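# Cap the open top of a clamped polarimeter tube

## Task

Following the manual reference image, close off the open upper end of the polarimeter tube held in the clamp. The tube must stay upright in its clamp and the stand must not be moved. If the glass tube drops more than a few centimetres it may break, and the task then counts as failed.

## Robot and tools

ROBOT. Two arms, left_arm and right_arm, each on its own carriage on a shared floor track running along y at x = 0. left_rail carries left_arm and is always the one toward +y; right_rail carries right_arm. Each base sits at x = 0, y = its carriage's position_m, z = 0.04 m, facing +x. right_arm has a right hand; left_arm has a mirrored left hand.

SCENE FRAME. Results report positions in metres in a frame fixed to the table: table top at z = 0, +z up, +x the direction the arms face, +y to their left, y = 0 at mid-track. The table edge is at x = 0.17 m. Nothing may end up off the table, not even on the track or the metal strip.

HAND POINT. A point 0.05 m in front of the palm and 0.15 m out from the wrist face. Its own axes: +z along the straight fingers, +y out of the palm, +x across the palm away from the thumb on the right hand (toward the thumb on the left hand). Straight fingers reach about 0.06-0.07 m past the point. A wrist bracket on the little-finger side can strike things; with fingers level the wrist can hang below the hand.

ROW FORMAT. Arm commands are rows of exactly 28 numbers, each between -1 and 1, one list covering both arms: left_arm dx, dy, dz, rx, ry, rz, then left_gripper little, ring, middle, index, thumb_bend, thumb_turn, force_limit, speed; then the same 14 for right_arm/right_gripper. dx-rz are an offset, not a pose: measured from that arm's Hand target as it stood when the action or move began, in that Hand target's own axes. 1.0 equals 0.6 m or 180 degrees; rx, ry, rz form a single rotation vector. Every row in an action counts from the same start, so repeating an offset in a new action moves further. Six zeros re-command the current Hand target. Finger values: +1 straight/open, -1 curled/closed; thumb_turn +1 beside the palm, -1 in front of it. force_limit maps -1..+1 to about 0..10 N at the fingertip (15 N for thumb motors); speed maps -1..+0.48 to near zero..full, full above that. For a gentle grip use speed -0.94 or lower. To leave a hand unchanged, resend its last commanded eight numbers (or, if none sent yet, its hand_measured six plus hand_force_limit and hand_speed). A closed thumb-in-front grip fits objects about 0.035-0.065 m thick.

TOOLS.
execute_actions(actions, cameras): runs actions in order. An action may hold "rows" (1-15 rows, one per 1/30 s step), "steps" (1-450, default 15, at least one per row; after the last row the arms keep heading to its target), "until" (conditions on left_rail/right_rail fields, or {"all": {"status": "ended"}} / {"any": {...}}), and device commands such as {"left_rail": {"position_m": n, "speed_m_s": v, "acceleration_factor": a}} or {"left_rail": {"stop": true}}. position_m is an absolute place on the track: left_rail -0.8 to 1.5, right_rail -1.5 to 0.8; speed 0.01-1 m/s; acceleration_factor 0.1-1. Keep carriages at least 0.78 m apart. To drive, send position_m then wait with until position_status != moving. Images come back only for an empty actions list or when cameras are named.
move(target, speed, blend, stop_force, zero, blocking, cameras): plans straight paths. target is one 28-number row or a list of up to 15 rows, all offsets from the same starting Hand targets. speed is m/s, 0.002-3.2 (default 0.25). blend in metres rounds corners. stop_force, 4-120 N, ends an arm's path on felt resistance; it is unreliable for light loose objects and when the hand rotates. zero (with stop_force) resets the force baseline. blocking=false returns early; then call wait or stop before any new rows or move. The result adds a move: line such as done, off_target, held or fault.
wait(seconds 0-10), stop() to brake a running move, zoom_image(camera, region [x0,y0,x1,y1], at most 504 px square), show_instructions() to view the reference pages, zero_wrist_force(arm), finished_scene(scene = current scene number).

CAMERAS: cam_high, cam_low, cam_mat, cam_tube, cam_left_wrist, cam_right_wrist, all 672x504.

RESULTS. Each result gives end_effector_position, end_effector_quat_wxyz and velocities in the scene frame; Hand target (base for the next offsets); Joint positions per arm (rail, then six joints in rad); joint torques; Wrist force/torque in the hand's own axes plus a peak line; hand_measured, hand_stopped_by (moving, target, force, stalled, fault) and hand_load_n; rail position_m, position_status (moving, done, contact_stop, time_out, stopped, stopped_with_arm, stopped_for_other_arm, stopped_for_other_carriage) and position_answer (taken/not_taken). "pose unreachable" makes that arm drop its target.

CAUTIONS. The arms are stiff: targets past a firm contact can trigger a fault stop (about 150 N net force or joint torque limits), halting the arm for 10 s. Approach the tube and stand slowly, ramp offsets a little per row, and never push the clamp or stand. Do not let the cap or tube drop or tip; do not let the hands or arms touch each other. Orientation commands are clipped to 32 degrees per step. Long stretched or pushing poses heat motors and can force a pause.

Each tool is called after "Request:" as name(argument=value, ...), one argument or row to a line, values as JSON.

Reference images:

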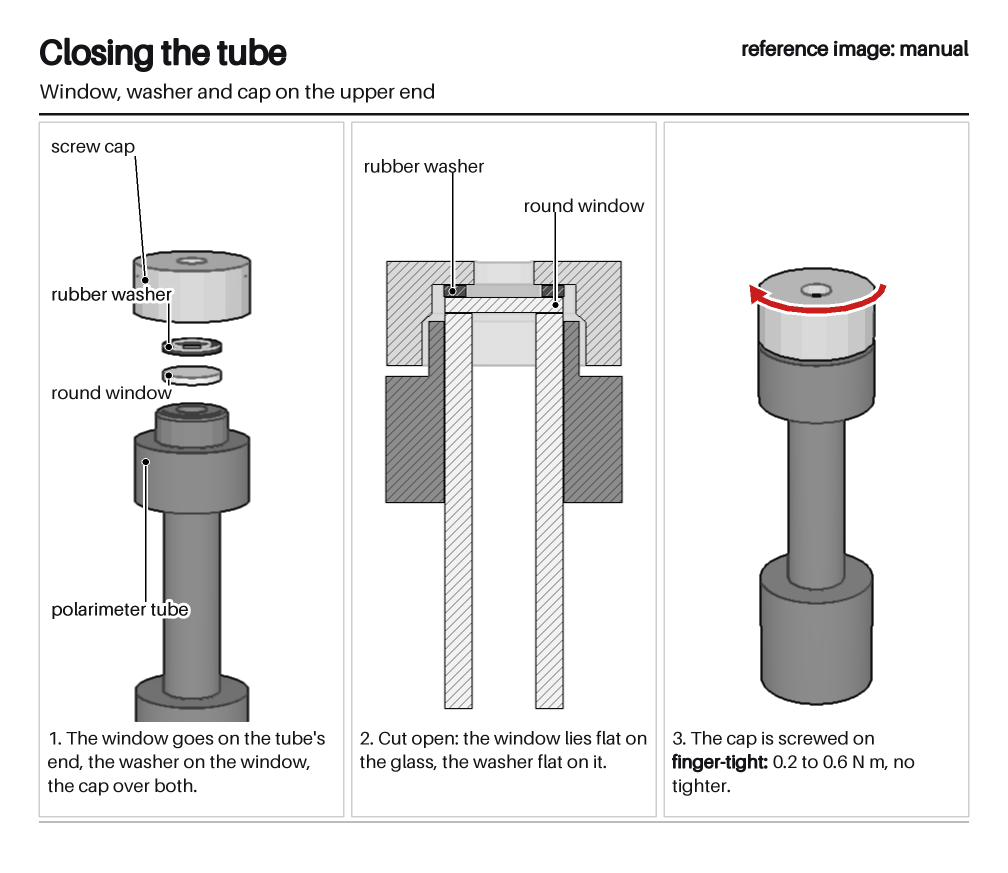

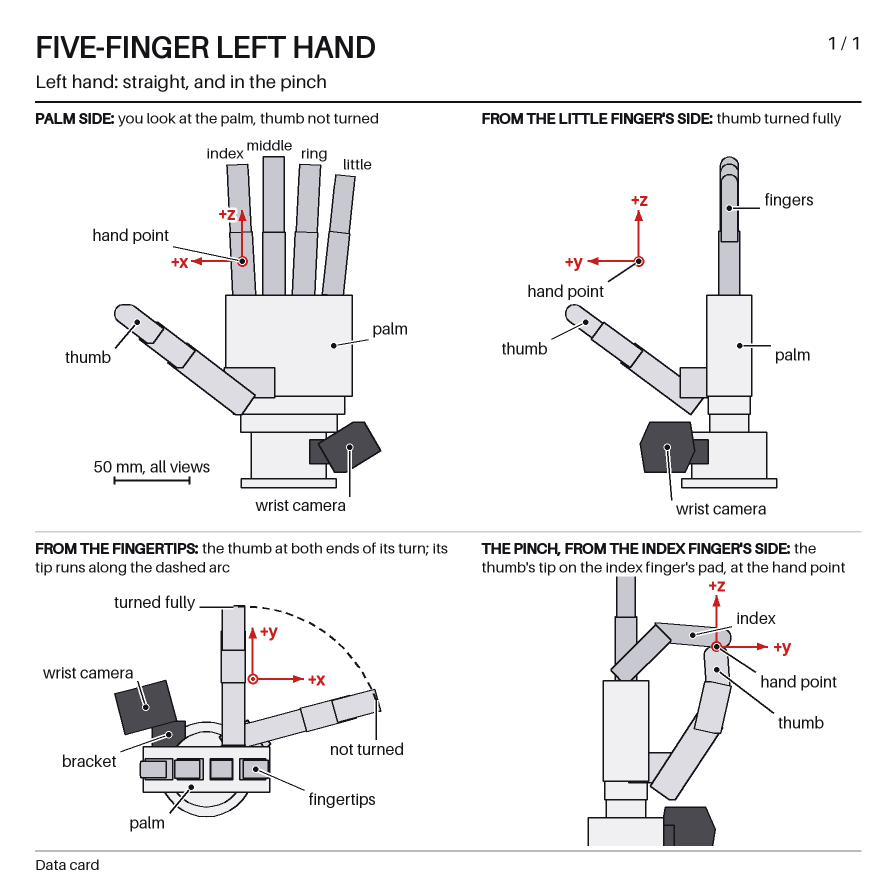

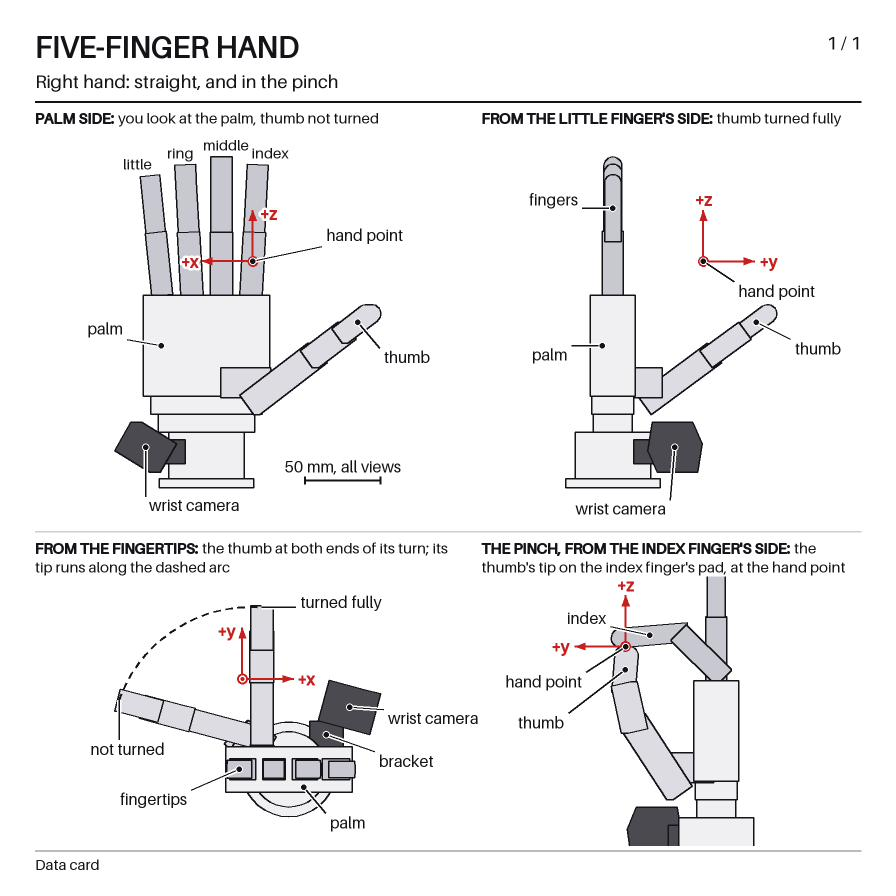

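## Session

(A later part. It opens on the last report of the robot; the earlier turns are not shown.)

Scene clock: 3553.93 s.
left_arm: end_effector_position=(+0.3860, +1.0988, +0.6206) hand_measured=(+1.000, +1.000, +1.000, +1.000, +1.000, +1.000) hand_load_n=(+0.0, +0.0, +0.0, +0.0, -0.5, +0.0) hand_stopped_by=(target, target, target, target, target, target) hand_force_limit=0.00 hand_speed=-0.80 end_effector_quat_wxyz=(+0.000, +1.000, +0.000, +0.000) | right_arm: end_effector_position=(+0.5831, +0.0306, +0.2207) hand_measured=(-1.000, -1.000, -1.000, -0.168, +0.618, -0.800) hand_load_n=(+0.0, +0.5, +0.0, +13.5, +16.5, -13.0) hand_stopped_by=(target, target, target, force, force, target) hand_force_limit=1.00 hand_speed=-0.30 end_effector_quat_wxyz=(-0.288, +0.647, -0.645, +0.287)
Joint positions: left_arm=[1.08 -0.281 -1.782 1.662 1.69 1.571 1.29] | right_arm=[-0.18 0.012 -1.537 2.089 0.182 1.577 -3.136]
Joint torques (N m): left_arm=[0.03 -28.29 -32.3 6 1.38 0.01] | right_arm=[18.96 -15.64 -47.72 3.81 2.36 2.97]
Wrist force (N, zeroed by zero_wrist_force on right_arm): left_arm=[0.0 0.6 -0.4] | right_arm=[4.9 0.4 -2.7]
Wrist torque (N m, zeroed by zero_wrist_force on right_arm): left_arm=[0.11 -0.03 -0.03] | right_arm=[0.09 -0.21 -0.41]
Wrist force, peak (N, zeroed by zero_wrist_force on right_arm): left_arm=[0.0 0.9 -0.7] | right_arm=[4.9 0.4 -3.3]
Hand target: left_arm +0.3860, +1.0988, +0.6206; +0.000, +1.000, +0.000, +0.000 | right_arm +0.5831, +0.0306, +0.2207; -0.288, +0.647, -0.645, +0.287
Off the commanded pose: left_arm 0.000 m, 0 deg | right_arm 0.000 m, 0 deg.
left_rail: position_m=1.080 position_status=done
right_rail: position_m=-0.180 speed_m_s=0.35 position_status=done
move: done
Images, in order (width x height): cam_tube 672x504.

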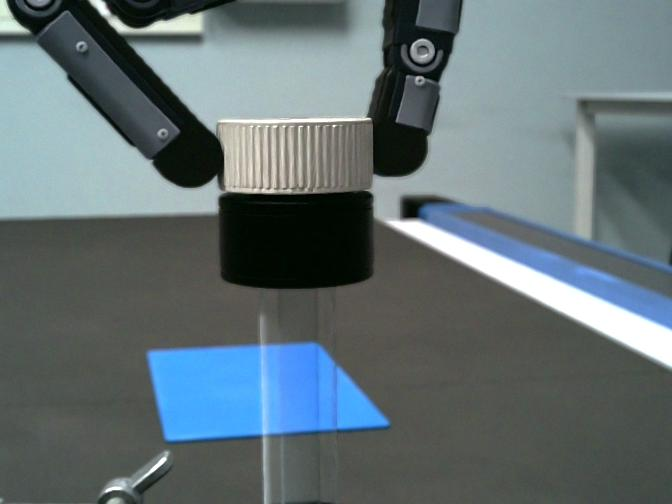

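Request:
move(
  target=[
    [0,0,0,0,0,0,1,1,1,1,1,1,0,-0.8,0.0045,0.0003,-0.0002,0,0.033,0.0297,-1,-1,-1,-0.3,0.15,-0.8,1,-0.3],
  ],
  speed=0.08,
  cameras=["cam_tube"],
)

Request:
zoom_image(
  camera="cam_tube",
  region=[205, 100, 395, 230],
)

Scene clock: 3563.67 s.
left_arm: end_effector_position=(+0.3860, +1.0988, +0.6206) hand_measured=(+1.000, +1.000, +1.000, +1.000, +1.000, +1.000) hand_load_n=(+0.0, +0.0, +0.0, +0.0, -0.5, +0.0) hand_stopped_by=(target, target, target, target, target, target) hand_force_limit=0.00 hand_speed=-0.80 end_effector_quat_wxyz=(+0.000, +1.000, +0.000, +0.000) | right_arm: end_effector_position=(+0.5829, +0.0279, +0.2206) hand_measured=(-1.000, -1.000, -1.000, -0.168, +0.618, -0.800) hand_load_n=(+0.0, +0.0, +0.0, +13.0, +17.0, -6.0) hand_stopped_by=(target, target, target, force, force, target) hand_force_limit=1.00 hand_speed=-0.30 end_effector_quat_wxyz=(+0.267, -0.601, +0.689, -0.306) end_effector_velocity=(+0.001, +0.000, +0.001) end_effector_angular_velocity=(+0.002, -0.001, -0.006)
Joint positions: left_arm=[1.08 -0.281 -1.782 1.662 1.69 1.571 1.29] | right_arm=[-0.18 0.058 -1.526 2.079 0.19 1.714 -3.011]
Joint velocities: left_arm=[within noise] | right_arm=[0 0.001 0.001 -0.002 0.001 0.004 0.006]
Joint torques (N m): left_arm=[-0.88 -31.17 -31.76 5.77 1.41 0.1] | right_arm=[15.56 -14.89 -48.12 3.8 4.03 2.52]
Wrist force (N, zeroed by zero_wrist_force on right_arm): left_arm=[0.2 0.0 -0.7] | right_arm=[-0.9 0.8 -3.1]
Wrist torque (N m, zeroed by zero_wrist_force on right_arm): left_arm=[0.05 -0.07 0.00] | right_arm=[0.17 -0.04 -0.28]
Wrist force, peak (N, zeroed by zero_wrist_force on right_arm): left_arm=[0.4 0.8 -0.8] | right_arm=[5.1 -0.3 -3.4]
Hand target: left_arm +0.3860, +1.0988, +0.6206; +0.000, +1.000, +0.000, +0.000 | right_arm +0.5829, +0.0279, +0.2206; +0.267, -0.601, +0.689, -0.306
Off the commanded pose: left_arm 0.000 m, 0 deg | right_arm 0.000 m, 0 deg.
left_rail: position_m=1.080 position_status=done
right_rail: position_m=-0.180 speed_m_s=0.35 position_status=done
move: done
Images, in order (width x height): cam_tube 672x504.

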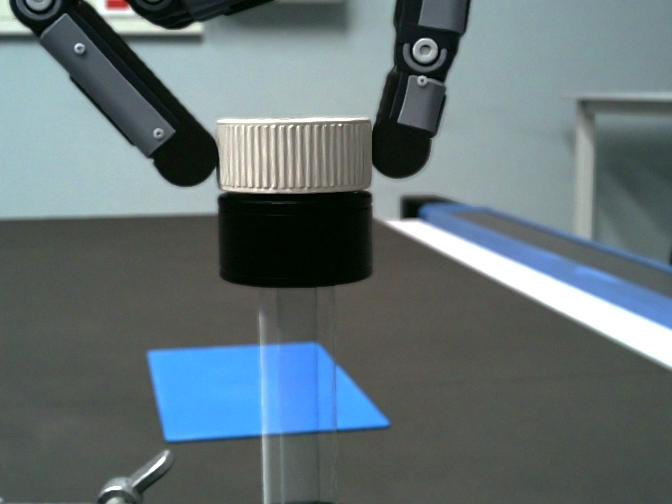

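Scaled by 2.653 from the camera's 672x504 image, which has a finer 960x720 frame.

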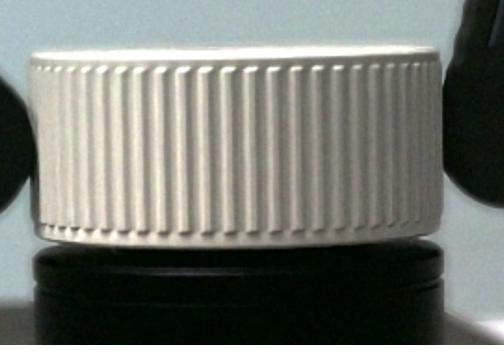

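Request:
move(
  target=[
    [0,0,0,0,0,0,1,1,1,1,1,1,0,-0.8,0.00137,0.0001,-0.0001,0,0.01239,0.01115,-1,-1,-1,-0.3,0.15,-0.8,1,-0.3],
  ],
  speed=0.08,
  cameras=["cam_tube"],
)

Request:
zoom_image(
  camera="cam_tube",
  region=[205, 100, 395, 230],
)

Request:
move(
  target=[
    [0,0,0,0,0,0,1,1,1,1,1,1,0,-0.8,0.00137,0.0001,-0.0001,0,0.01239,0.01115,-1,-1,-1,-0.3,0.15,-0.8,1,-0.3],
  ],
  speed=0.08,
  cameras=["cam_tube"],
)

Request:
zoom_image(
  camera="cam_tube",
  region=[205, 100, 395, 230],
)

Scene clock: 3587.20 s.
left_arm: end_effector_position=(+0.3860, +1.0988, +0.6206) hand_measured=(+1.000, +1.000, +1.000, +1.000, +1.000, +1.000) hand_load_n=(+0.0, +0.0, +0.0, +0.0, -0.5, +0.0) hand_stopped_by=(target, target, target, target, target, target) hand_force_limit=0.00 hand_speed=-0.80 end_effector_quat_wxyz=(+0.000, +1.000, +0.000, +0.000) | right_arm: end_effector_position=(+0.5827, +0.0271, +0.2206) hand_measured=(-1.000, -1.000, -1.000, -0.168, +0.618, -0.800) hand_load_n=(+0.0, +0.0, +0.0, +13.0, +17.0, -7.5) hand_stopped_by=(target, target, target, force, force, target) hand_force_limit=1.00 hand_speed=-0.30 end_effector_quat_wxyz=(+0.259, -0.582, +0.704, -0.313)
Joint positions: left_arm=[1.08 -0.281 -1.782 1.662 1.69 1.571 1.29] | right_arm=[-0.18 0.075 -1.519 2.073 0.197 1.766 -2.963]
Joint torques (N m): left_arm=[1.67 -31.27 -31.6 5.4 1.3 0.35] | right_arm=[16.64 -15.96 -47.63 3.84 4.03 2.83]
Wrist force (N, zeroed by zero_wrist_force on right_arm): left_arm=[0.1 0.3 -0.8] | right_arm=[-0.1 1.1 -2.4]
Wrist torque (N m, zeroed by zero_wrist_force on right_arm): left_arm=[0.09 -0.05 -0.02] | right_arm=[0.08 -0.05 -0.33]
Wrist force, peak (N, zeroed by zero_wrist_force on right_arm): left_arm=[0.1 0.6 -0.9] | right_arm=[-1.1 0.5 -3.2]
Hand target: left_arm +0.3860, +1.0988, +0.6206; +0.000, +1.000, +0.000, +0.000 | right_arm +0.5827, +0.0271, +0.2206; +0.259, -0.582, +0.704, -0.313
Off the commanded pose: left_arm 0.000 m, 0 deg | right_arm 0.000 m, 0 deg.
left_rail: position_m=1.080 position_status=done
right_rail: position_m=-0.180 speed_m_s=0.35 position_status=done
move: done
Images, in order (width x height): cam_tube 672x504.

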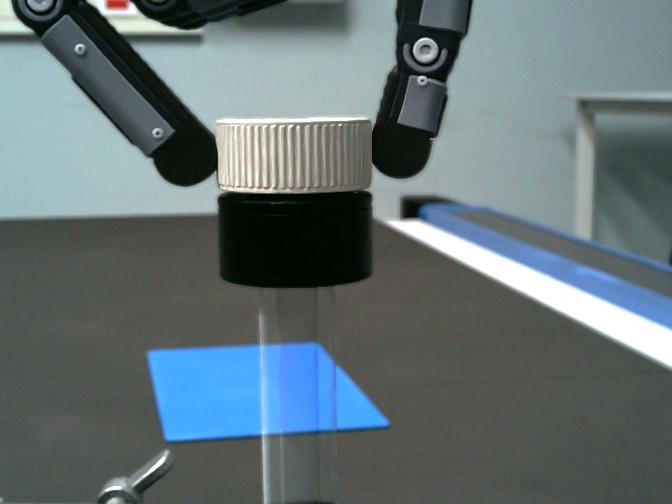

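Scaled by 2.653 from the camera's 672x504 image, which has a finer 960x720 frame.

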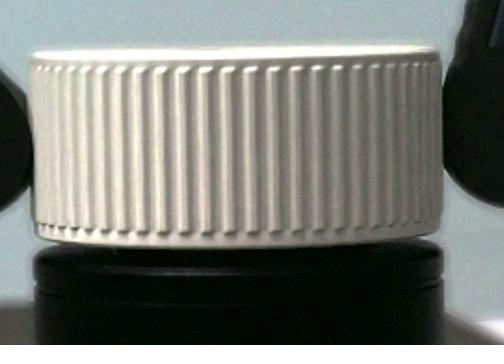

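Scene clock: 3588.17 s.
left_arm: end_effector_position=(+0.3860, +1.0988, +0.6206) hand_measured=(+1.000, +1.000, +1.000, +1.000, +1.000, +1.000) hand_load_n=(+0.0, +0.0, +0.0, +0.0, +0.0, +0.0) hand_stopped_by=(target, target, target, target, target, target) hand_force_limit=0.00 hand_speed=-0.80 end_effector_quat_wxyz=(+0.000, +1.000, +0.000, +0.000) | right_arm: end_effector_position=(+0.5825, +0.0263, +0.2206) hand_measured=(-1.000, -1.000, -1.000, -0.168, +0.618, -0.800) hand_load_n=(+0.0, +0.0, +0.5, +12.5, +16.5, -9.0) hand_stopped_by=(target, target, target, force, force, target) hand_force_limit=1.00 hand_speed=-0.30 end_effector_quat_wxyz=(+0.251, -0.564, +0.719, -0.320)
Joint positions: left_arm=[1.08 -0.281 -1.782 1.662 1.69 1.571 1.29] | right_arm=[-0.18 0.093 -1.511 2.066 0.207 1.817 -2.914]
Joint torques (N m): left_arm=[-2.69 -29.93 -31.99 5.75 1.17 0.28] | right_arm=[17.25 -20.55 -48.45 3.97 3.86 2.7]
Wrist force (N, zeroed by zero_wrist_force on right_arm): left_arm=[0.2 0.6 -0.3] | right_arm=[0.2 1.1 -2.4]
Wrist torque (N m, zeroed by zero_wrist_force on right_arm): left_arm=[0.12 -0.05 -0.03] | right_arm=[0.10 -0.05 -0.36]
Wrist force, peak (N, zeroed by zero_wrist_force on right_arm): left_arm=[0.1 0.6 -0.8] | right_arm=[0.7 1.9 -2.2]
Hand target: left_arm +0.3860, +1.0988, +0.6206; +0.000, +1.000, +0.000, +0.000 | right_arm +0.5825, +0.0263, +0.2206; +0.251, -0.564, +0.719, -0.320
Off the commanded pose: left_arm 0.000 m, 0 deg | right_arm 0.000 m, 0 deg.
left_rail: position_m=1.080 position_status=done
right_rail: position_m=-0.180 speed_m_s=0.35 position_status=done
move: done
Images, in order (width x height): cam_tube 672x504.

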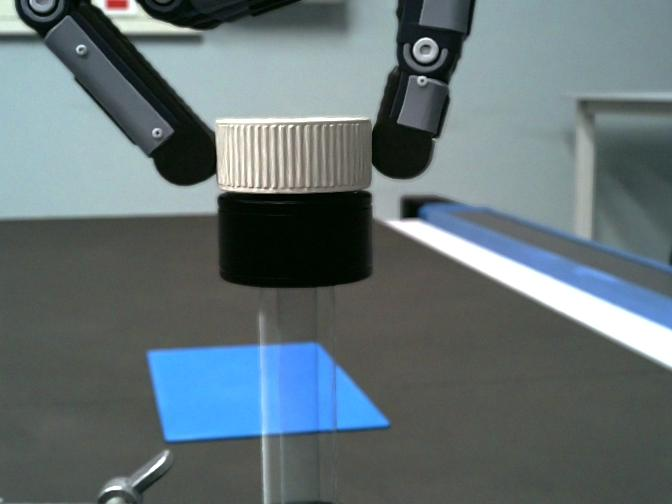

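Scaled by 2.653 from the camera's 672x504 image, which has a finer 960x720 frame.

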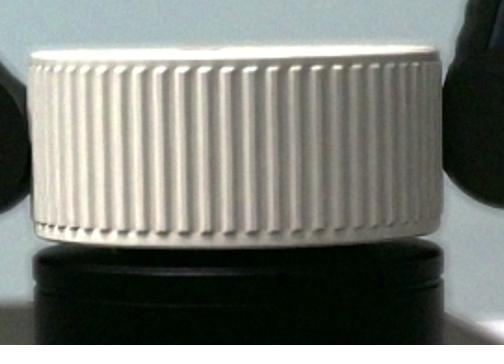

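Request:
move(
  target=[
    [0,0,0,0,0,0,1,1,1,1,1,1,0,-0.8,0.00274,0.0002,-0.0002,0,0.02478,0.0223,-1,-1,-1,-0.3,0.15,-0.8,1,-0.3],
  ],
  speed=0.08,
  cameras=["cam_tube"],
)

Request:
zoom_image(
  camera="cam_tube",
  region=[205, 100, 395, 230],
)

Request:
move(
  target=[
    [0,0,0,0,0,0,1,1,1,1,1,1,0,-0.8,0.00137,0.0001,-0.0001,0,0.01239,0.01115,-1,-1,-1,-0.3,0.15,-0.8,1,-0.3],
  ],
  speed=0.08,
  cameras=["cam_tube"],
)

Request:
zoom_image(
  camera="cam_tube",
  region=[205, 100, 395, 230],
)

Scene clock: 3603.57 s.
left_arm: end_effector_position=(+0.3860, +1.0988, +0.6206) hand_measured=(+1.000, +1.000, +1.000, +1.000, +1.000, +1.000) hand_load_n=(+0.0, +0.0, +0.0, +0.0, +0.0, +0.0) hand_stopped_by=(target, target, target, target, target, target) hand_force_limit=0.00 hand_speed=-0.80 end_effector_quat_wxyz=(+0.000, +1.000, +0.000, +0.000) | right_arm: end_effector_position=(+0.5819, +0.0247, +0.2206) hand_measured=(-1.000, -1.000, -1.000, -0.168, +0.618, -0.800) hand_load_n=(+0.0, +0.0, +0.0, +12.5, +17.0, -10.0) hand_stopped_by=(target, target, target, force, force, target) hand_force_limit=1.00 hand_speed=-0.30 end_effector_quat_wxyz=(+0.233, -0.525, +0.748, -0.333)
Joint positions: left_arm=[1.08 -0.281 -1.782 1.662 1.69 1.571 1.29] | right_arm=[-0.18 0.127 -1.491 2.049 0.233 1.916 -2.812]
Joint torques (N m): left_arm=[0.24 -29.62 -32.65 5.8 1.36 0.18] | right_arm=[16.3 -19.84 -48.65 3.59 3.93 3.33]
Wrist force (N, zeroed by zero_wrist_force on right_arm): left_arm=[-0.1 0.3 -0.3] | right_arm=[2.5 1.3 -2.1]
Wrist torque (N m, zeroed by zero_wrist_force on right_arm): left_arm=[0.06 0.00 -0.03] | right_arm=[0.06 -0.12 -0.38]
Wrist force, peak (N, zeroed by zero_wrist_force on right_arm): left_arm=[0.1 0.8 -0.8] | right_arm=[2.6 0.8 -2.9]
Hand target: left_arm +0.3860, +1.0988, +0.6206; +0.000, +1.000, +0.000, +0.000 | right_arm +0.5819, +0.0247, +0.2206; +0.233, -0.525, +0.748, -0.333
Off the commanded pose: left_arm 0.000 m, 0 deg | right_arm 0.000 m, 0 deg.
left_rail: position_m=1.080 position_status=done
right_rail: position_m=-0.180 speed_m_s=0.35 position_status=done
move: done
Images, in order (width x height): cam_tube 672x504.

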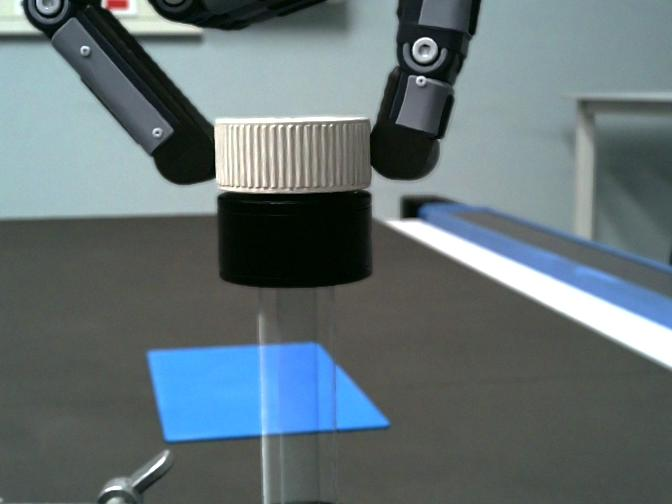

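Scaled by 2.653 from the camera's 672x504 image, which has a finer 960x720 frame.

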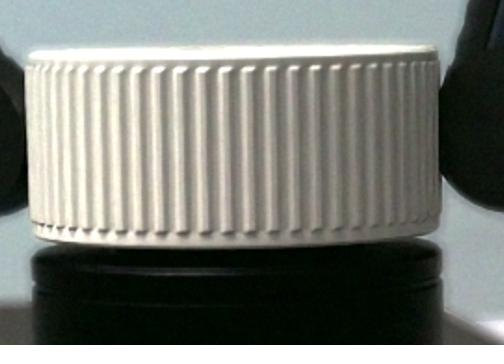

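Scene clock: 3604.53 s.
left_arm: end_effector_position=(+0.3860, +1.0988, +0.6206) hand_measured=(+1.000, +1.000, +1.000, +1.000, +1.000, +1.000) hand_load_n=(+0.0, +0.0, -0.5, +0.0, +0.0, +0.0) hand_stopped_by=(target, target, target, target, target, target) hand_force_limit=0.00 hand_speed=-0.80 end_effector_quat_wxyz=(+0.000, +1.000, +0.000, +0.000) | right_arm: end_effector_position=(+0.5816, +0.0240, +0.2206) hand_measured=(-1.000, -1.000, -1.000, -0.168, +0.618, -0.800) hand_load_n=(+0.0, +0.0, +0.0, +12.5, +16.0, -12.0) hand_stopped_by=(target, target, target, force, force, target) hand_force_limit=1.00 hand_speed=-0.30 end_effector_quat_wxyz=(+0.225, -0.506, +0.761, -0.339)
Joint positions: left_arm=[1.08 -0.281 -1.782 1.662 1.69 1.571 1.29] | right_arm=[-0.18 0.143 -1.479 2.04 0.25 1.963 -2.759]
Joint torques (N m): left_arm=[0.37 -30.2 -31.61 5.92 1.4 0.25] | right_arm=[17.16 -22.74 -48.81 3.55 3.32 2.37]
Wrist force (N, zeroed by zero_wrist_force on right_arm): left_arm=[-0.1 0.2 -0.3] | right_arm=[4.0 0.9 -2.3]
Wrist torque (N m, zeroed by zero_wrist_force on right_arm): left_arm=[0.06 0.00 -0.04] | right_arm=[-0.04 -0.22 -0.41]
Wrist force, peak (N, zeroed by zero_wrist_force on right_arm): left_arm=[-0.1 0.5 -1.0] | right_arm=[4.2 1.4 -2.4]
Hand target: left_arm +0.3860, +1.0988, +0.6206; +0.000, +1.000, +0.000, +0.000 | right_arm +0.5816, +0.0240, +0.2206; +0.225, -0.506, +0.761, -0.339
Off the commanded pose: left_arm 0.000 m, 0 deg | right_arm 0.000 m, 0 deg.
left_rail: position_m=1.080 position_status=done
right_rail: position_m=-0.180 speed_m_s=0.35 position_status=done
move: done
Images, in order (width x height): cam_tube 672x504.

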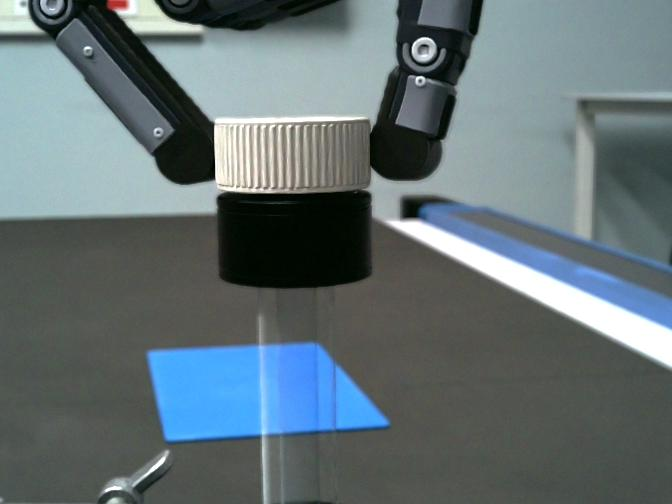

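Scaled by 2.653 from the camera's 672x504 image, which has a finer 960x720 frame.

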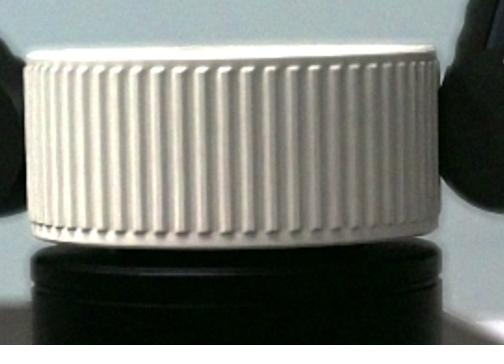

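Request:
move(
  target=[
    [0,0,0,0,0,0,1,1,1,1,1,1,0,-0.8,0.00137,0.0001,-0.0001,0,0.01239,0.01115,-1,-1,-1,-0.3,0.15,-0.8,1,-0.3],
  ],
  speed=0.05,
  cameras=["cam_tube"],
)

Request:
zoom_image(
  camera="cam_tube",
  region=[205, 100, 395, 230],
)

Request:
move(
  target=[
    [0,0,0,0,0,0,1,1,1,1,1,1,0,-0.8,0.00137,0.0001,-0.0001,0,0.01239,0.01115,-1,-1,-1,-0.3,0.15,-0.8,1,-0.3],
  ],
  speed=0.05,
  cameras=["cam_tube"],
)

Request:
zoom_image(
  camera="cam_tube",
  region=[205, 100, 395, 230],
)

Scene clock: 3617.47 s.
left_arm: end_effector_position=(+0.3860, +1.0988, +0.6206) hand_measured=(+1.000, +1.000, +1.000, +1.000, +1.000, +1.000) hand_load_n=(+0.0, +0.0, +0.0, +0.0, +0.0, +0.0) hand_stopped_by=(target, target, target, target, target, target) hand_force_limit=0.00 hand_speed=-0.80 end_effector_quat_wxyz=(+0.000, +1.000, +0.000, +0.000) | right_arm: end_effector_position=(+0.5812, +0.0232, +0.2206) hand_measured=(-1.000, -1.000, -1.000, -0.168, +0.618, -0.800) hand_load_n=(+0.0, +0.0, +0.0, +12.5, +16.0, -13.5) hand_stopped_by=(target, target, target, force, force, target) hand_force_limit=1.00 hand_speed=-0.30 end_effector_quat_wxyz=(+0.216, -0.486, +0.774, -0.344)
Joint positions: left_arm=[1.08 -0.281 -1.782 1.662 1.69 1.571 1.29] | right_arm=[-0.18 0.159 -1.466 2.029 0.27 2.01 -2.705]
Joint torques (N m): left_arm=[0.52 -29.76 -32.31 5.86 1.16 0.03] | right_arm=[16.31 -20.72 -49.48 3.11 3.43 3.13]
Wrist force (N, zeroed by zero_wrist_force on right_arm): left_arm=[-0.2 0.7 -0.3] | right_arm=[5.2 0.6 -2.9]
Wrist torque (N m, zeroed by zero_wrist_force on right_arm): left_arm=[0.12 0.01 -0.05] | right_arm=[0.02 -0.09 -0.48]
Wrist force, peak (N, zeroed by zero_wrist_force on right_arm): left_arm=[-0.1 0.8 -0.8] | right_arm=[5.7 1.3 -2.5]
Hand target: left_arm +0.3860, +1.0988, +0.6206; +0.000, +1.000, +0.000, +0.000 | right_arm +0.5812, +0.0232, +0.2206; +0.216, -0.485, +0.774, -0.344
Off the commanded pose: left_arm 0.000 m, 0 deg | right_arm 0.000 m, 0 deg.
left_rail: position_m=1.080 position_status=done
right_rail: position_m=-0.180 speed_m_s=0.35 position_status=done
move: done
Images, in order (width x height): cam_tube 672x504.

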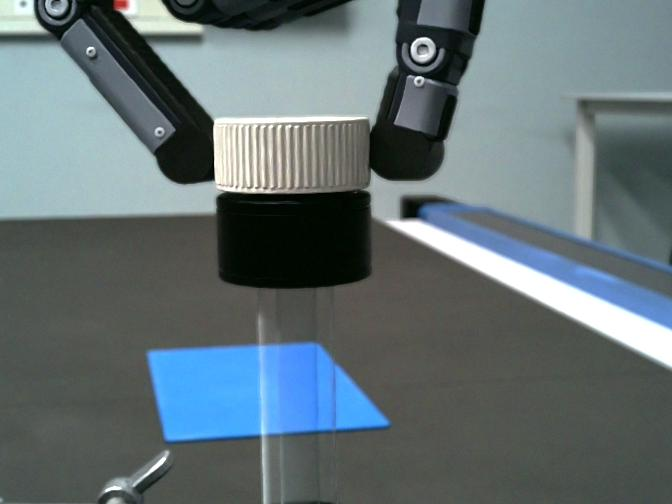

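Scaled by 2.653 from the camera's 672x504 image, which has a finer 960x720 frame.

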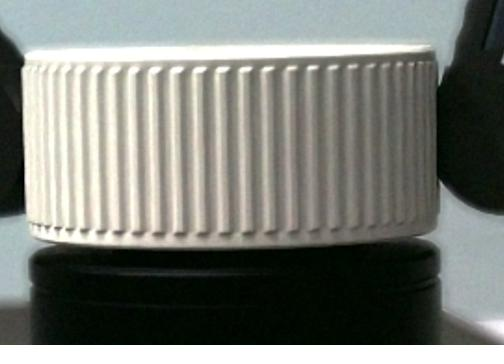

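Scene clock: 3618.50 s.
left_arm: end_effector_position=(+0.3860, +1.0988, +0.6206) hand_measured=(+1.000, +1.000, +1.000, +1.000, +1.000, +1.000) hand_load_n=(+0.0, +0.0, +0.0, +0.0, +0.0, +0.0) hand_stopped_by=(target, target, target, target, target, target) hand_force_limit=0.00 hand_speed=-0.80 end_effector_quat_wxyz=(+0.000, +1.000, +0.000, +0.000) | right_arm: end_effector_position=(+0.5807, +0.0225, +0.2206) hand_measured=(-1.000, -1.000, -1.000, -0.168, +0.618, -0.800) hand_load_n=(+0.0, +0.5, +0.0, +13.0, +17.5, -5.5) hand_stopped_by=(target, target, target, force, force, target) hand_force_limit=1.00 hand_speed=-0.30 end_effector_quat_wxyz=(+0.207, -0.465, +0.786, -0.350)
Joint positions: left_arm=[1.08 -0.281 -1.782 1.662 1.69 1.571 1.29] | right_arm=[-0.18 0.174 -1.452 2.018 0.292 2.055 -2.648]
Joint torques (N m): left_arm=[0.06 -29.86 -32.55 5.85 1.11 0.28] | right_arm=[16.52 -20.49 -47.6 4.09 3.64 2.42]
Wrist force (N, zeroed by zero_wrist_force on right_arm): left_arm=[0.1 0.4 -0.3] | right_arm=[2.2 1.8 -1.7]
Wrist torque (N m, zeroed by zero_wrist_force on right_arm): left_arm=[0.08 -0.03 -0.03] | right_arm=[0.11 -0.02 -0.28]
Wrist force, peak (N, zeroed by zero_wrist_force on right_arm): left_arm=[0.6 0.6 -1.0] | right_arm=[6.9 0.8 -2.1]
Hand target: left_arm +0.3860, +1.0988, +0.6206; +0.000, +1.000, +0.000, +0.000 | right_arm +0.5807, +0.0225, +0.2206; +0.207, -0.465, +0.787, -0.350
Off the commanded pose: left_arm 0.000 m, 0 deg | right_arm 0.000 m, 0 deg.
left_rail: position_m=1.080 position_status=done
right_rail: position_m=-0.180 speed_m_s=0.35 position_status=done
move: done
Images, in order (width x height): cam_tube 672x504.

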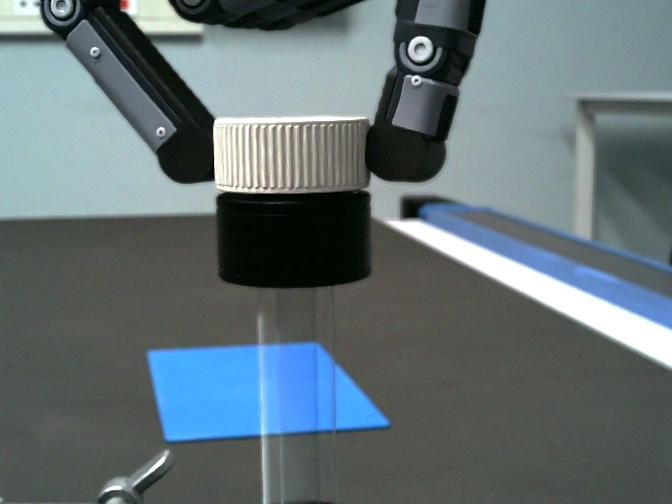

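Scaled by 2.653 from the camera's 672x504 image, which has a finer 960x720 frame.

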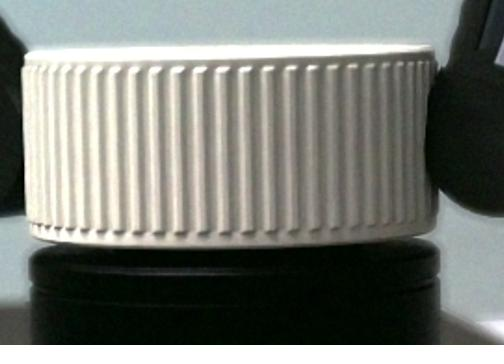

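Request:
execute_actions(
  actions=[
    {"rows":[[0,0,0,0,0,0,1,1,1,1,1,1,0,-0.8,0,0,0,0,0,0,-1,-1,-1,0.1,1,-0.8,0.3,-0.7]],"steps":60},
  ],
)

Request:
move(
  target=[
    [0,0,0,0,0,0,1,1,1,1,1,1,0,-0.8,-0.01192,0.00143,-0.0016,0,-0.0991,-0.0892,-1,-1,-1,0.1,1,-0.8,0.3,-0.6],
    [0,0,0,0,0,0,1,1,1,1,1,1,0,-0.8,-0.02067,0.00565,-0.00652,0,-0.2024,-0.1821,-1,-1,-1,0.1,1,-0.8,0.3,-0.6],
  ],
  speed=0.3,
  blend=0.004,
  cameras=["cam_tube"],
)

Request:
zoom_image(
  camera="cam_tube",
  region=[205, 100, 395, 230],
)

Scene clock: 3680.17 s.
left_arm: end_effector_position=(+0.3860, +1.0988, +0.6206) hand_measured=(+1.000, +1.000, +1.000, +1.000, +1.000, +1.000) hand_load_n=(+0.0, +0.0, +0.0, +0.0, +0.0, +0.0) hand_stopped_by=(target, target, target, target, target, target) hand_force_limit=0.00 hand_speed=-0.80 end_effector_quat_wxyz=(+0.000, +1.000, +0.000, +0.000) | right_arm: end_effector_position=(+0.5807, +0.0225, +0.2206) hand_measured=(-1.000, -1.000, -1.000, +0.100, +1.000, -0.800) hand_load_n=(+0.0, +0.0, +0.0, +0.0, +0.0, +0.0) hand_stopped_by=(target, target, target, target, target, target) hand_force_limit=0.30 hand_speed=-0.70 end_effector_quat_wxyz=(+0.207, -0.465, +0.787, -0.350)
Joint positions: left_arm=[1.08 -0.281 -1.782 1.662 1.69 1.571 1.29] | right_arm=[-0.18 0.174 -1.452 2.018 0.292 2.055 -2.648]
Joint torques (N m): left_arm=[1.24 -27.69 -31.28 5.79 2.03 0.08] | right_arm=[7.84 -27.19 -35.89 0.22 4.08 1.13]
Wrist force (N, zeroed by zero_wrist_force on right_arm): left_arm=[0.1 0.5 -0.6] | right_arm=[-0.4 0.7 0.6]
Wrist torque (N m, zeroed by zero_wrist_force on right_arm): left_arm=[0.11 -0.05 -0.02] | right_arm=[0.11 0.03 -0.22]
Wrist force, peak (N, zeroed by zero_wrist_force on right_arm): left_arm=[-0.2 0.5 -1.2] | right_arm=[1.1 3.2 -4.1]
Hand target: left_arm +0.3860, +1.0988, +0.6206; +0.000, +1.000, +0.000, +0.000 | right_arm +0.5807, +0.0225, +0.2206; +0.207, -0.465, +0.787, -0.350
Off the commanded pose: left_arm 0.000 m, 0 deg | right_arm 0.000 m, 0 deg.
left_rail: position_m=1.080 position_status=done
right_rail: position_m=-0.180 speed_m_s=0.35 position_status=done

Scene clock: 3682.37 s.
left_arm: end_effector_position=(+0.3860, +1.0988, +0.6206) hand_measured=(+1.000, +1.000, +1.000, +1.000, +1.000, +1.000) hand_load_n=(+0.0, +0.0, +0.0, +0.0, +0.0, +0.0) hand_stopped_by=(target, target, target, target, target, target) hand_force_limit=0.00 hand_speed=-0.80 end_effector_quat_wxyz=(+0.000, +1.000, +0.000, +0.000) | right_arm: end_effector_position=(+0.5822, +0.0359, +0.2207) hand_measured=(-1.000, -1.000, -1.000, +0.100, +1.000, -0.800) hand_load_n=(+0.0, +0.0, +0.0, +0.0, +0.0, +0.0) hand_stopped_by=(target, target, target, target, target, target) hand_force_limit=0.30 hand_speed=-0.60 end_effector_quat_wxyz=(-0.333, +0.749, -0.523, +0.232) end_effector_velocity=(-0.001, +0.001, -0.002) end_effector_angular_velocity=(+0.001, +0.003, +0.005)
Joint positions: left_arm=[1.08 -0.281 -1.782 1.662 1.69 1.571 1.29] | right_arm=[-0.18 -0.095 -1.521 2.081 0.226 1.243 -3.452]
Joint velocities: left_arm=[within noise] | right_arm=[0 -0.001 0.002 0.001 0.002 -0.005 -0.004]
Joint torques (N m): left_arm=[1.19 -30.55 -32.2 5.47 1.69 0.38] | right_arm=[-13.02 -19.28 -47.53 4.9 -3.27 -2.71]
Wrist force (N, zeroed by zero_wrist_force on right_arm): left_arm=[-0.1 0.1 -0.6] | right_arm=[-0.3 0.8 0.1]
Wrist torque (N m, zeroed by zero_wrist_force on right_arm): left_arm=[0.06 -0.01 -0.03] | right_arm=[0.18 0.01 0.02]
Wrist force, peak (N, zeroed by zero_wrist_force on right_arm): left_arm=[0.1 0.8 -0.9] | right_arm=[-0.7 0.9 0.7]
Hand target: left_arm +0.3860, +1.0988, +0.6206; +0.000, +1.000, +0.000, +0.000 | right_arm +0.5822, +0.0359, +0.2207; -0.333, +0.749, -0.523, +0.232
Off the commanded pose: left_arm 0.000 m, 0 deg | right_arm 0.000 m, 0 deg.
left_rail: position_m=1.080 position_status=done
right_rail: position_m=-0.180 speed_m_s=0.35 position_status=done
move: done
Images, in order (width x height): cam_tube 672x504.

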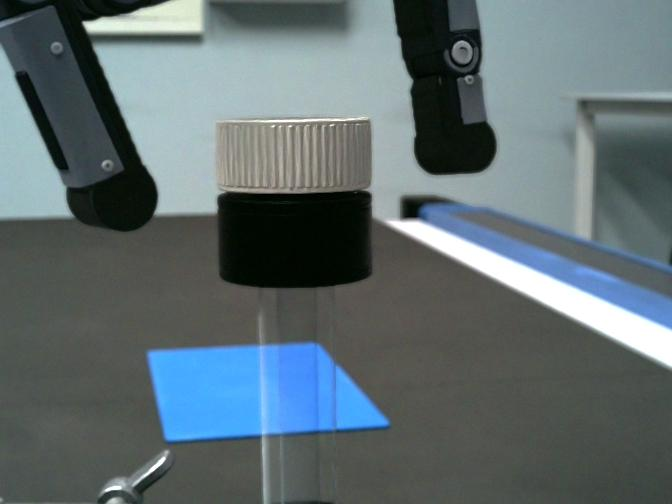

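Scaled by 2.653 from the camera's 672x504 image, which has a finer 960x720 frame.

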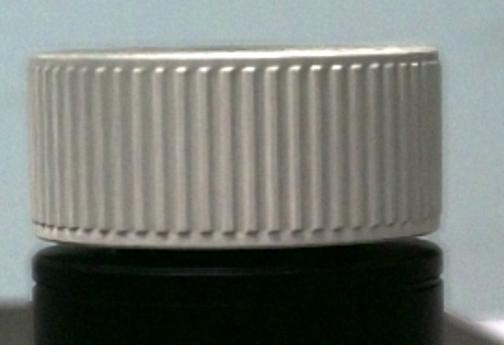

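Request:
execute_actions(
  actions=[
    {"rows":[[0,0,0,0,0,0,1,1,1,1,1,1,0,-0.8,0,0,0,0,0,0,-1,-1,-1,-0.16,1,-0.8,0.3,-0.85]],"steps":70},
    {"rows":[[0,0,0,0,0,0,1,1,1,1,1,1,0,-0.8,0,0,0,0,0,0,-1,-1,-1,-0.16,0.4,-0.8,0.2,-0.88]],"steps":110},
    {"rows":[[0,0,0,0,0,0,1,1,1,1,1,1,0,-0.8,0,0,0,0,0,0,-1,-1,-1,-0.3,0.38,-0.8,0.9,-0.9]],"steps":45},
    {"rows":[[0,0,0,0,0,0,1,1,1,1,1,1,0,-0.8,0,0,0,0,0,0,-1,-1,-1,-0.35,0.1,-0.8,1,-0.3]],"steps":20},
  ],
  cameras=["cam_tube"],
)

Request:
zoom_image(
  camera="cam_tube",
  region=[205, 100, 395, 230],
)

Scene clock: 3699.33 s.
left_arm: end_effector_position=(+0.3860, +1.0988, +0.6206) hand_measured=(+1.000, +1.000, +1.000, +1.000, +1.000, +1.000) hand_load_n=(+0.0, +0.0, +0.0, +0.0, +0.0, +0.0) hand_stopped_by=(target, target, target, target, target, target) hand_force_limit=0.00 hand_speed=-0.80 end_effector_quat_wxyz=(+0.000, +1.000, +0.000, +0.000) | right_arm: end_effector_position=(+0.5822, +0.0359, +0.2207) hand_measured=(-1.000, -1.000, -1.000, -0.164, +0.612, -0.800) hand_load_n=(+0.0, +0.0, +0.5, +13.0, +19.0, +0.0) hand_stopped_by=(target, target, target, force, force, target) hand_force_limit=1.00 hand_speed=-0.30 end_effector_quat_wxyz=(-0.333, +0.749, -0.523, +0.232)
Joint positions: left_arm=[1.08 -0.281 -1.782 1.662 1.69 1.571 1.29] | right_arm=[-0.18 -0.096 -1.521 2.081 0.226 1.243 -3.453]
Joint torques (N m): left_arm=[0.09 -30.29 -31.47 5.57 1.62 0.23] | right_arm=[-15.44 -28.18 -34.54 3.92 2.32 -2.85]
Wrist force (N, zeroed by zero_wrist_force on right_arm): left_arm=[0.2 0.2 -0.6] | right_arm=[-0.6 1.5 0.2]
Wrist torque (N m, zeroed by zero_wrist_force on right_arm): left_arm=[0.06 -0.06 -0.02] | right_arm=[0.24 0.07 0.04]
Wrist force, peak (N, zeroed by zero_wrist_force on right_arm): left_arm=[-0.2 0.7 -1.0] | right_arm=[-1.7 -1.1 4.2]
Hand target: left_arm +0.3860, +1.0988, +0.6206; +0.000, +1.000, +0.000, +0.000 | right_arm +0.5822, +0.0359, +0.2207; -0.333, +0.749, -0.523, +0.232
Off the commanded pose: left_arm 0.000 m, 0 deg | right_arm 0.000 m, 0 deg.
left_rail: position_m=1.080 position_status=done
right_rail: position_m=-0.180 speed_m_s=0.35 position_status=done
Images, in order (width x height): cam_tube 672x504.

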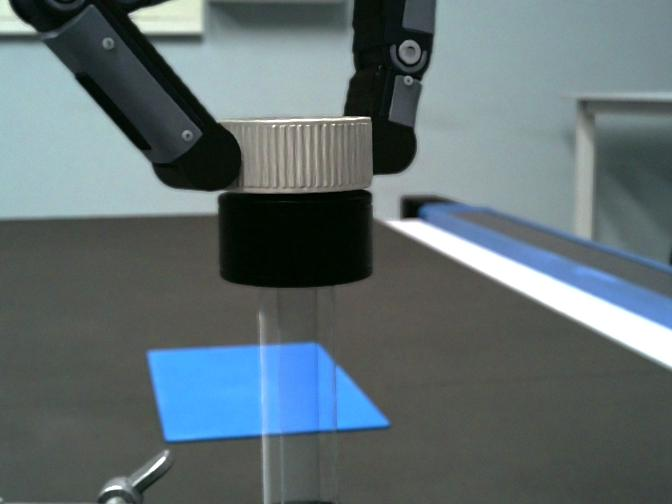

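Scaled by 2.653 from the camera's 672x504 image, which has a finer 960x720 frame.

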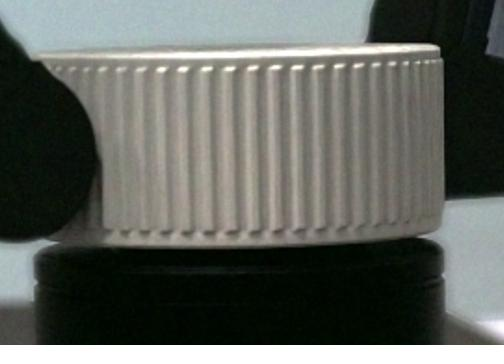

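Request:
move(
  target=[
    [0,0,0,0,0,0,1,1,1,1,1,1,0,-0.8,0.01007,0.0015,-0.00142,0,0.0826,0.0743,-1,-1,-1,-0.35,0.1,-0.8,1,-0.3],
  ],
  speed=0.06,
  cameras=["cam_tube"],
)

Request:
zoom_image(
  camera="cam_tube",
  region=[205, 100, 395, 230],
)

Scene clock: 3716.53 s.
left_arm: end_effector_position=(+0.3860, +1.0988, +0.6206) hand_measured=(+1.000, +1.000, +1.000, +1.000, +1.000, +1.000) hand_load_n=(+0.0, +0.0, +0.0, +0.0, +0.0, +0.0) hand_stopped_by=(target, target, target, target, target, target) hand_force_limit=0.00 hand_speed=-0.80 end_effector_quat_wxyz=(+0.000, +1.000, +0.000, +0.000) | right_arm: end_effector_position=(+0.5831, +0.0298, +0.2206) hand_measured=(-1.000, -1.000, -1.000, -0.164, +0.612, -0.800) hand_load_n=(+0.0, +0.0, +0.0, +13.0, +17.0, -11.5) hand_stopped_by=(target, target, target, force, force, target) hand_force_limit=1.00 hand_speed=-0.30 end_effector_quat_wxyz=(-0.288, +0.647, -0.645, +0.287)
Joint positions: left_arm=[1.08 -0.281 -1.782 1.662 1.69 1.571 1.29] | right_arm=[-0.18 0.01 -1.537 2.089 0.182 1.576 -3.137]
Joint torques (N m): left_arm=[-0.27 -30.01 -31.94 6.26 1.38 0.09] | right_arm=[18.36 -16.31 -49.29 1.6 2.53 2.54]
Wrist force (N, zeroed by zero_wrist_force on right_arm): left_arm=[0.1 0.3 -0.4] | right_arm=[3.5 1.7 -2.8]
Wrist torque (N m, zeroed by zero_wrist_force on right_arm): left_arm=[0.08 -0.04 -0.02] | right_arm=[0.10 -0.18 -0.37]
Wrist force, peak (N, zeroed by zero_wrist_force on right_arm): left_arm=[0.1 0.8 -0.8] | right_arm=[3.9 1.0 -2.8]
Hand target: left_arm +0.3860, +1.0988, +0.6206; +0.000, +1.000, +0.000, +0.000 | right_arm +0.5831, +0.0298, +0.2206; -0.288, +0.647, -0.645, +0.287
Off the commanded pose: left_arm 0.000 m, 0 deg | right_arm 0.000 m, 0 deg.
left_rail: position_m=1.080 position_status=done
right_rail: position_m=-0.180 speed_m_s=0.35 position_status=done
move: done
Images, in order (width x height): cam_tube 672x504.

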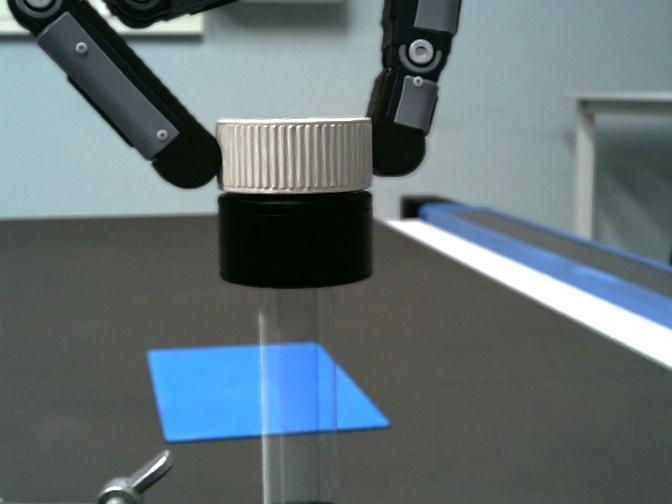

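Scaled by 2.653 from the camera's 672x504 image, which has a finer 960x720 frame.

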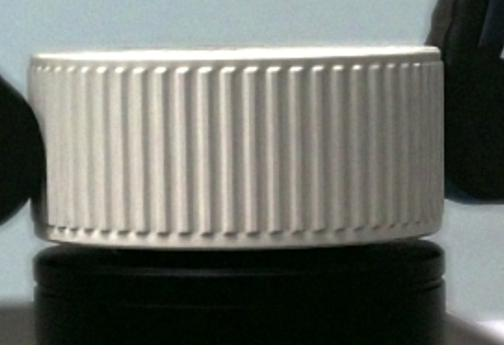

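Request:
move(
  target=[
    [0,0,0,0,0,0,1,1,1,1,1,1,0,-0.8,0.0041,0.0004,-0.0003,0,0.033,0.0297,-1,-1,-1,-0.35,0.1,-0.8,1,-0.3],
  ],
  speed=0.05,
  cameras=["cam_tube"],
)

Request:
zoom_image(
  camera="cam_tube",
  region=[205, 100, 395, 230],
)

Scene clock: 3724.73 s.
left_arm: end_effector_position=(+0.3860, +1.0988, +0.6206) hand_measured=(+1.000, +1.000, +1.000, +1.000, +1.000, +1.000) hand_load_n=(+0.0, +0.0, +0.0, +0.0, +0.0, +0.0) hand_stopped_by=(target, target, target, target, target, target) hand_force_limit=0.00 hand_speed=-0.80 end_effector_quat_wxyz=(+0.000, +1.000, +0.000, +0.000) | right_arm: end_effector_position=(+0.5828, +0.0273, +0.2205) hand_measured=(-1.000, -1.000, -1.000, -0.164, +0.612, -0.800) hand_load_n=(+0.0, +0.0, +0.0, +12.0, +16.0, -13.5) hand_stopped_by=(target, target, target, force, force, target) hand_force_limit=1.00 hand_speed=-0.30 end_effector_quat_wxyz=(+0.267, -0.601, +0.688, -0.306)
Joint positions: left_arm=[1.08 -0.281 -1.782 1.662 1.69 1.571 1.29] | right_arm=[-0.18 0.056 -1.526 2.079 0.19 1.713 -3.012]
Joint torques (N m): left_arm=[-0.95 -30.24 -31.69 5.79 1.48 0.04] | right_arm=[18.67 -15.08 -49.1 3.17 2.46 2.95]
Wrist force (N, zeroed by zero_wrist_force on right_arm): left_arm=[0.1 0.4 -0.5] | right_arm=[5.7 1.4 -3.1]
Wrist torque (N m, zeroed by zero_wrist_force on right_arm): left_arm=[0.09 -0.05 -0.02] | right_arm=[0.05 -0.18 -0.42]
Wrist force, peak (N, zeroed by zero_wrist_force on right_arm): left_arm=[-0.1 0.8 -1.0] | right_arm=[5.7 0.8 -4.1]
Hand target: left_arm +0.3860, +1.0988, +0.6206; +0.000, +1.000, +0.000, +0.000 | right_arm +0.5828, +0.0273, +0.2205; +0.267, -0.601, +0.689, -0.306
Off the commanded pose: left_arm 0.000 m, 0 deg | right_arm 0.000 m, 0 deg.
left_rail: position_m=1.080 position_status=done
right_rail: position_m=-0.180 speed_m_s=0.35 position_status=done
move: done
Images, in order (width x height): cam_tube 672x504.

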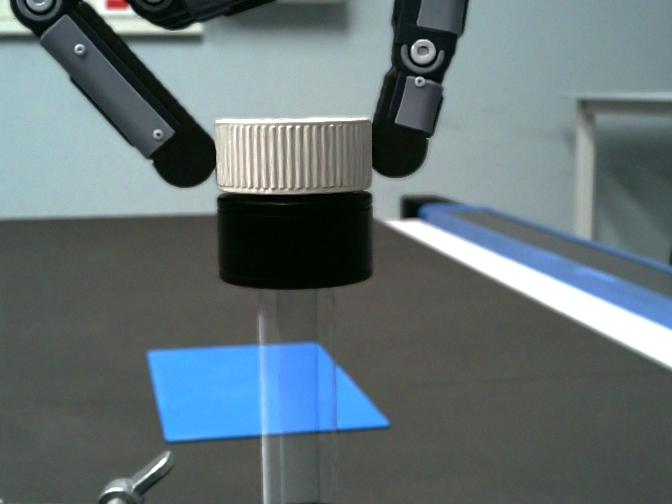

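Scaled by 2.653 from the camera's 672x504 image, which has a finer 960x720 frame.

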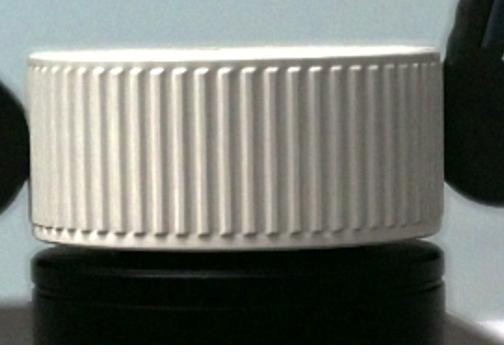

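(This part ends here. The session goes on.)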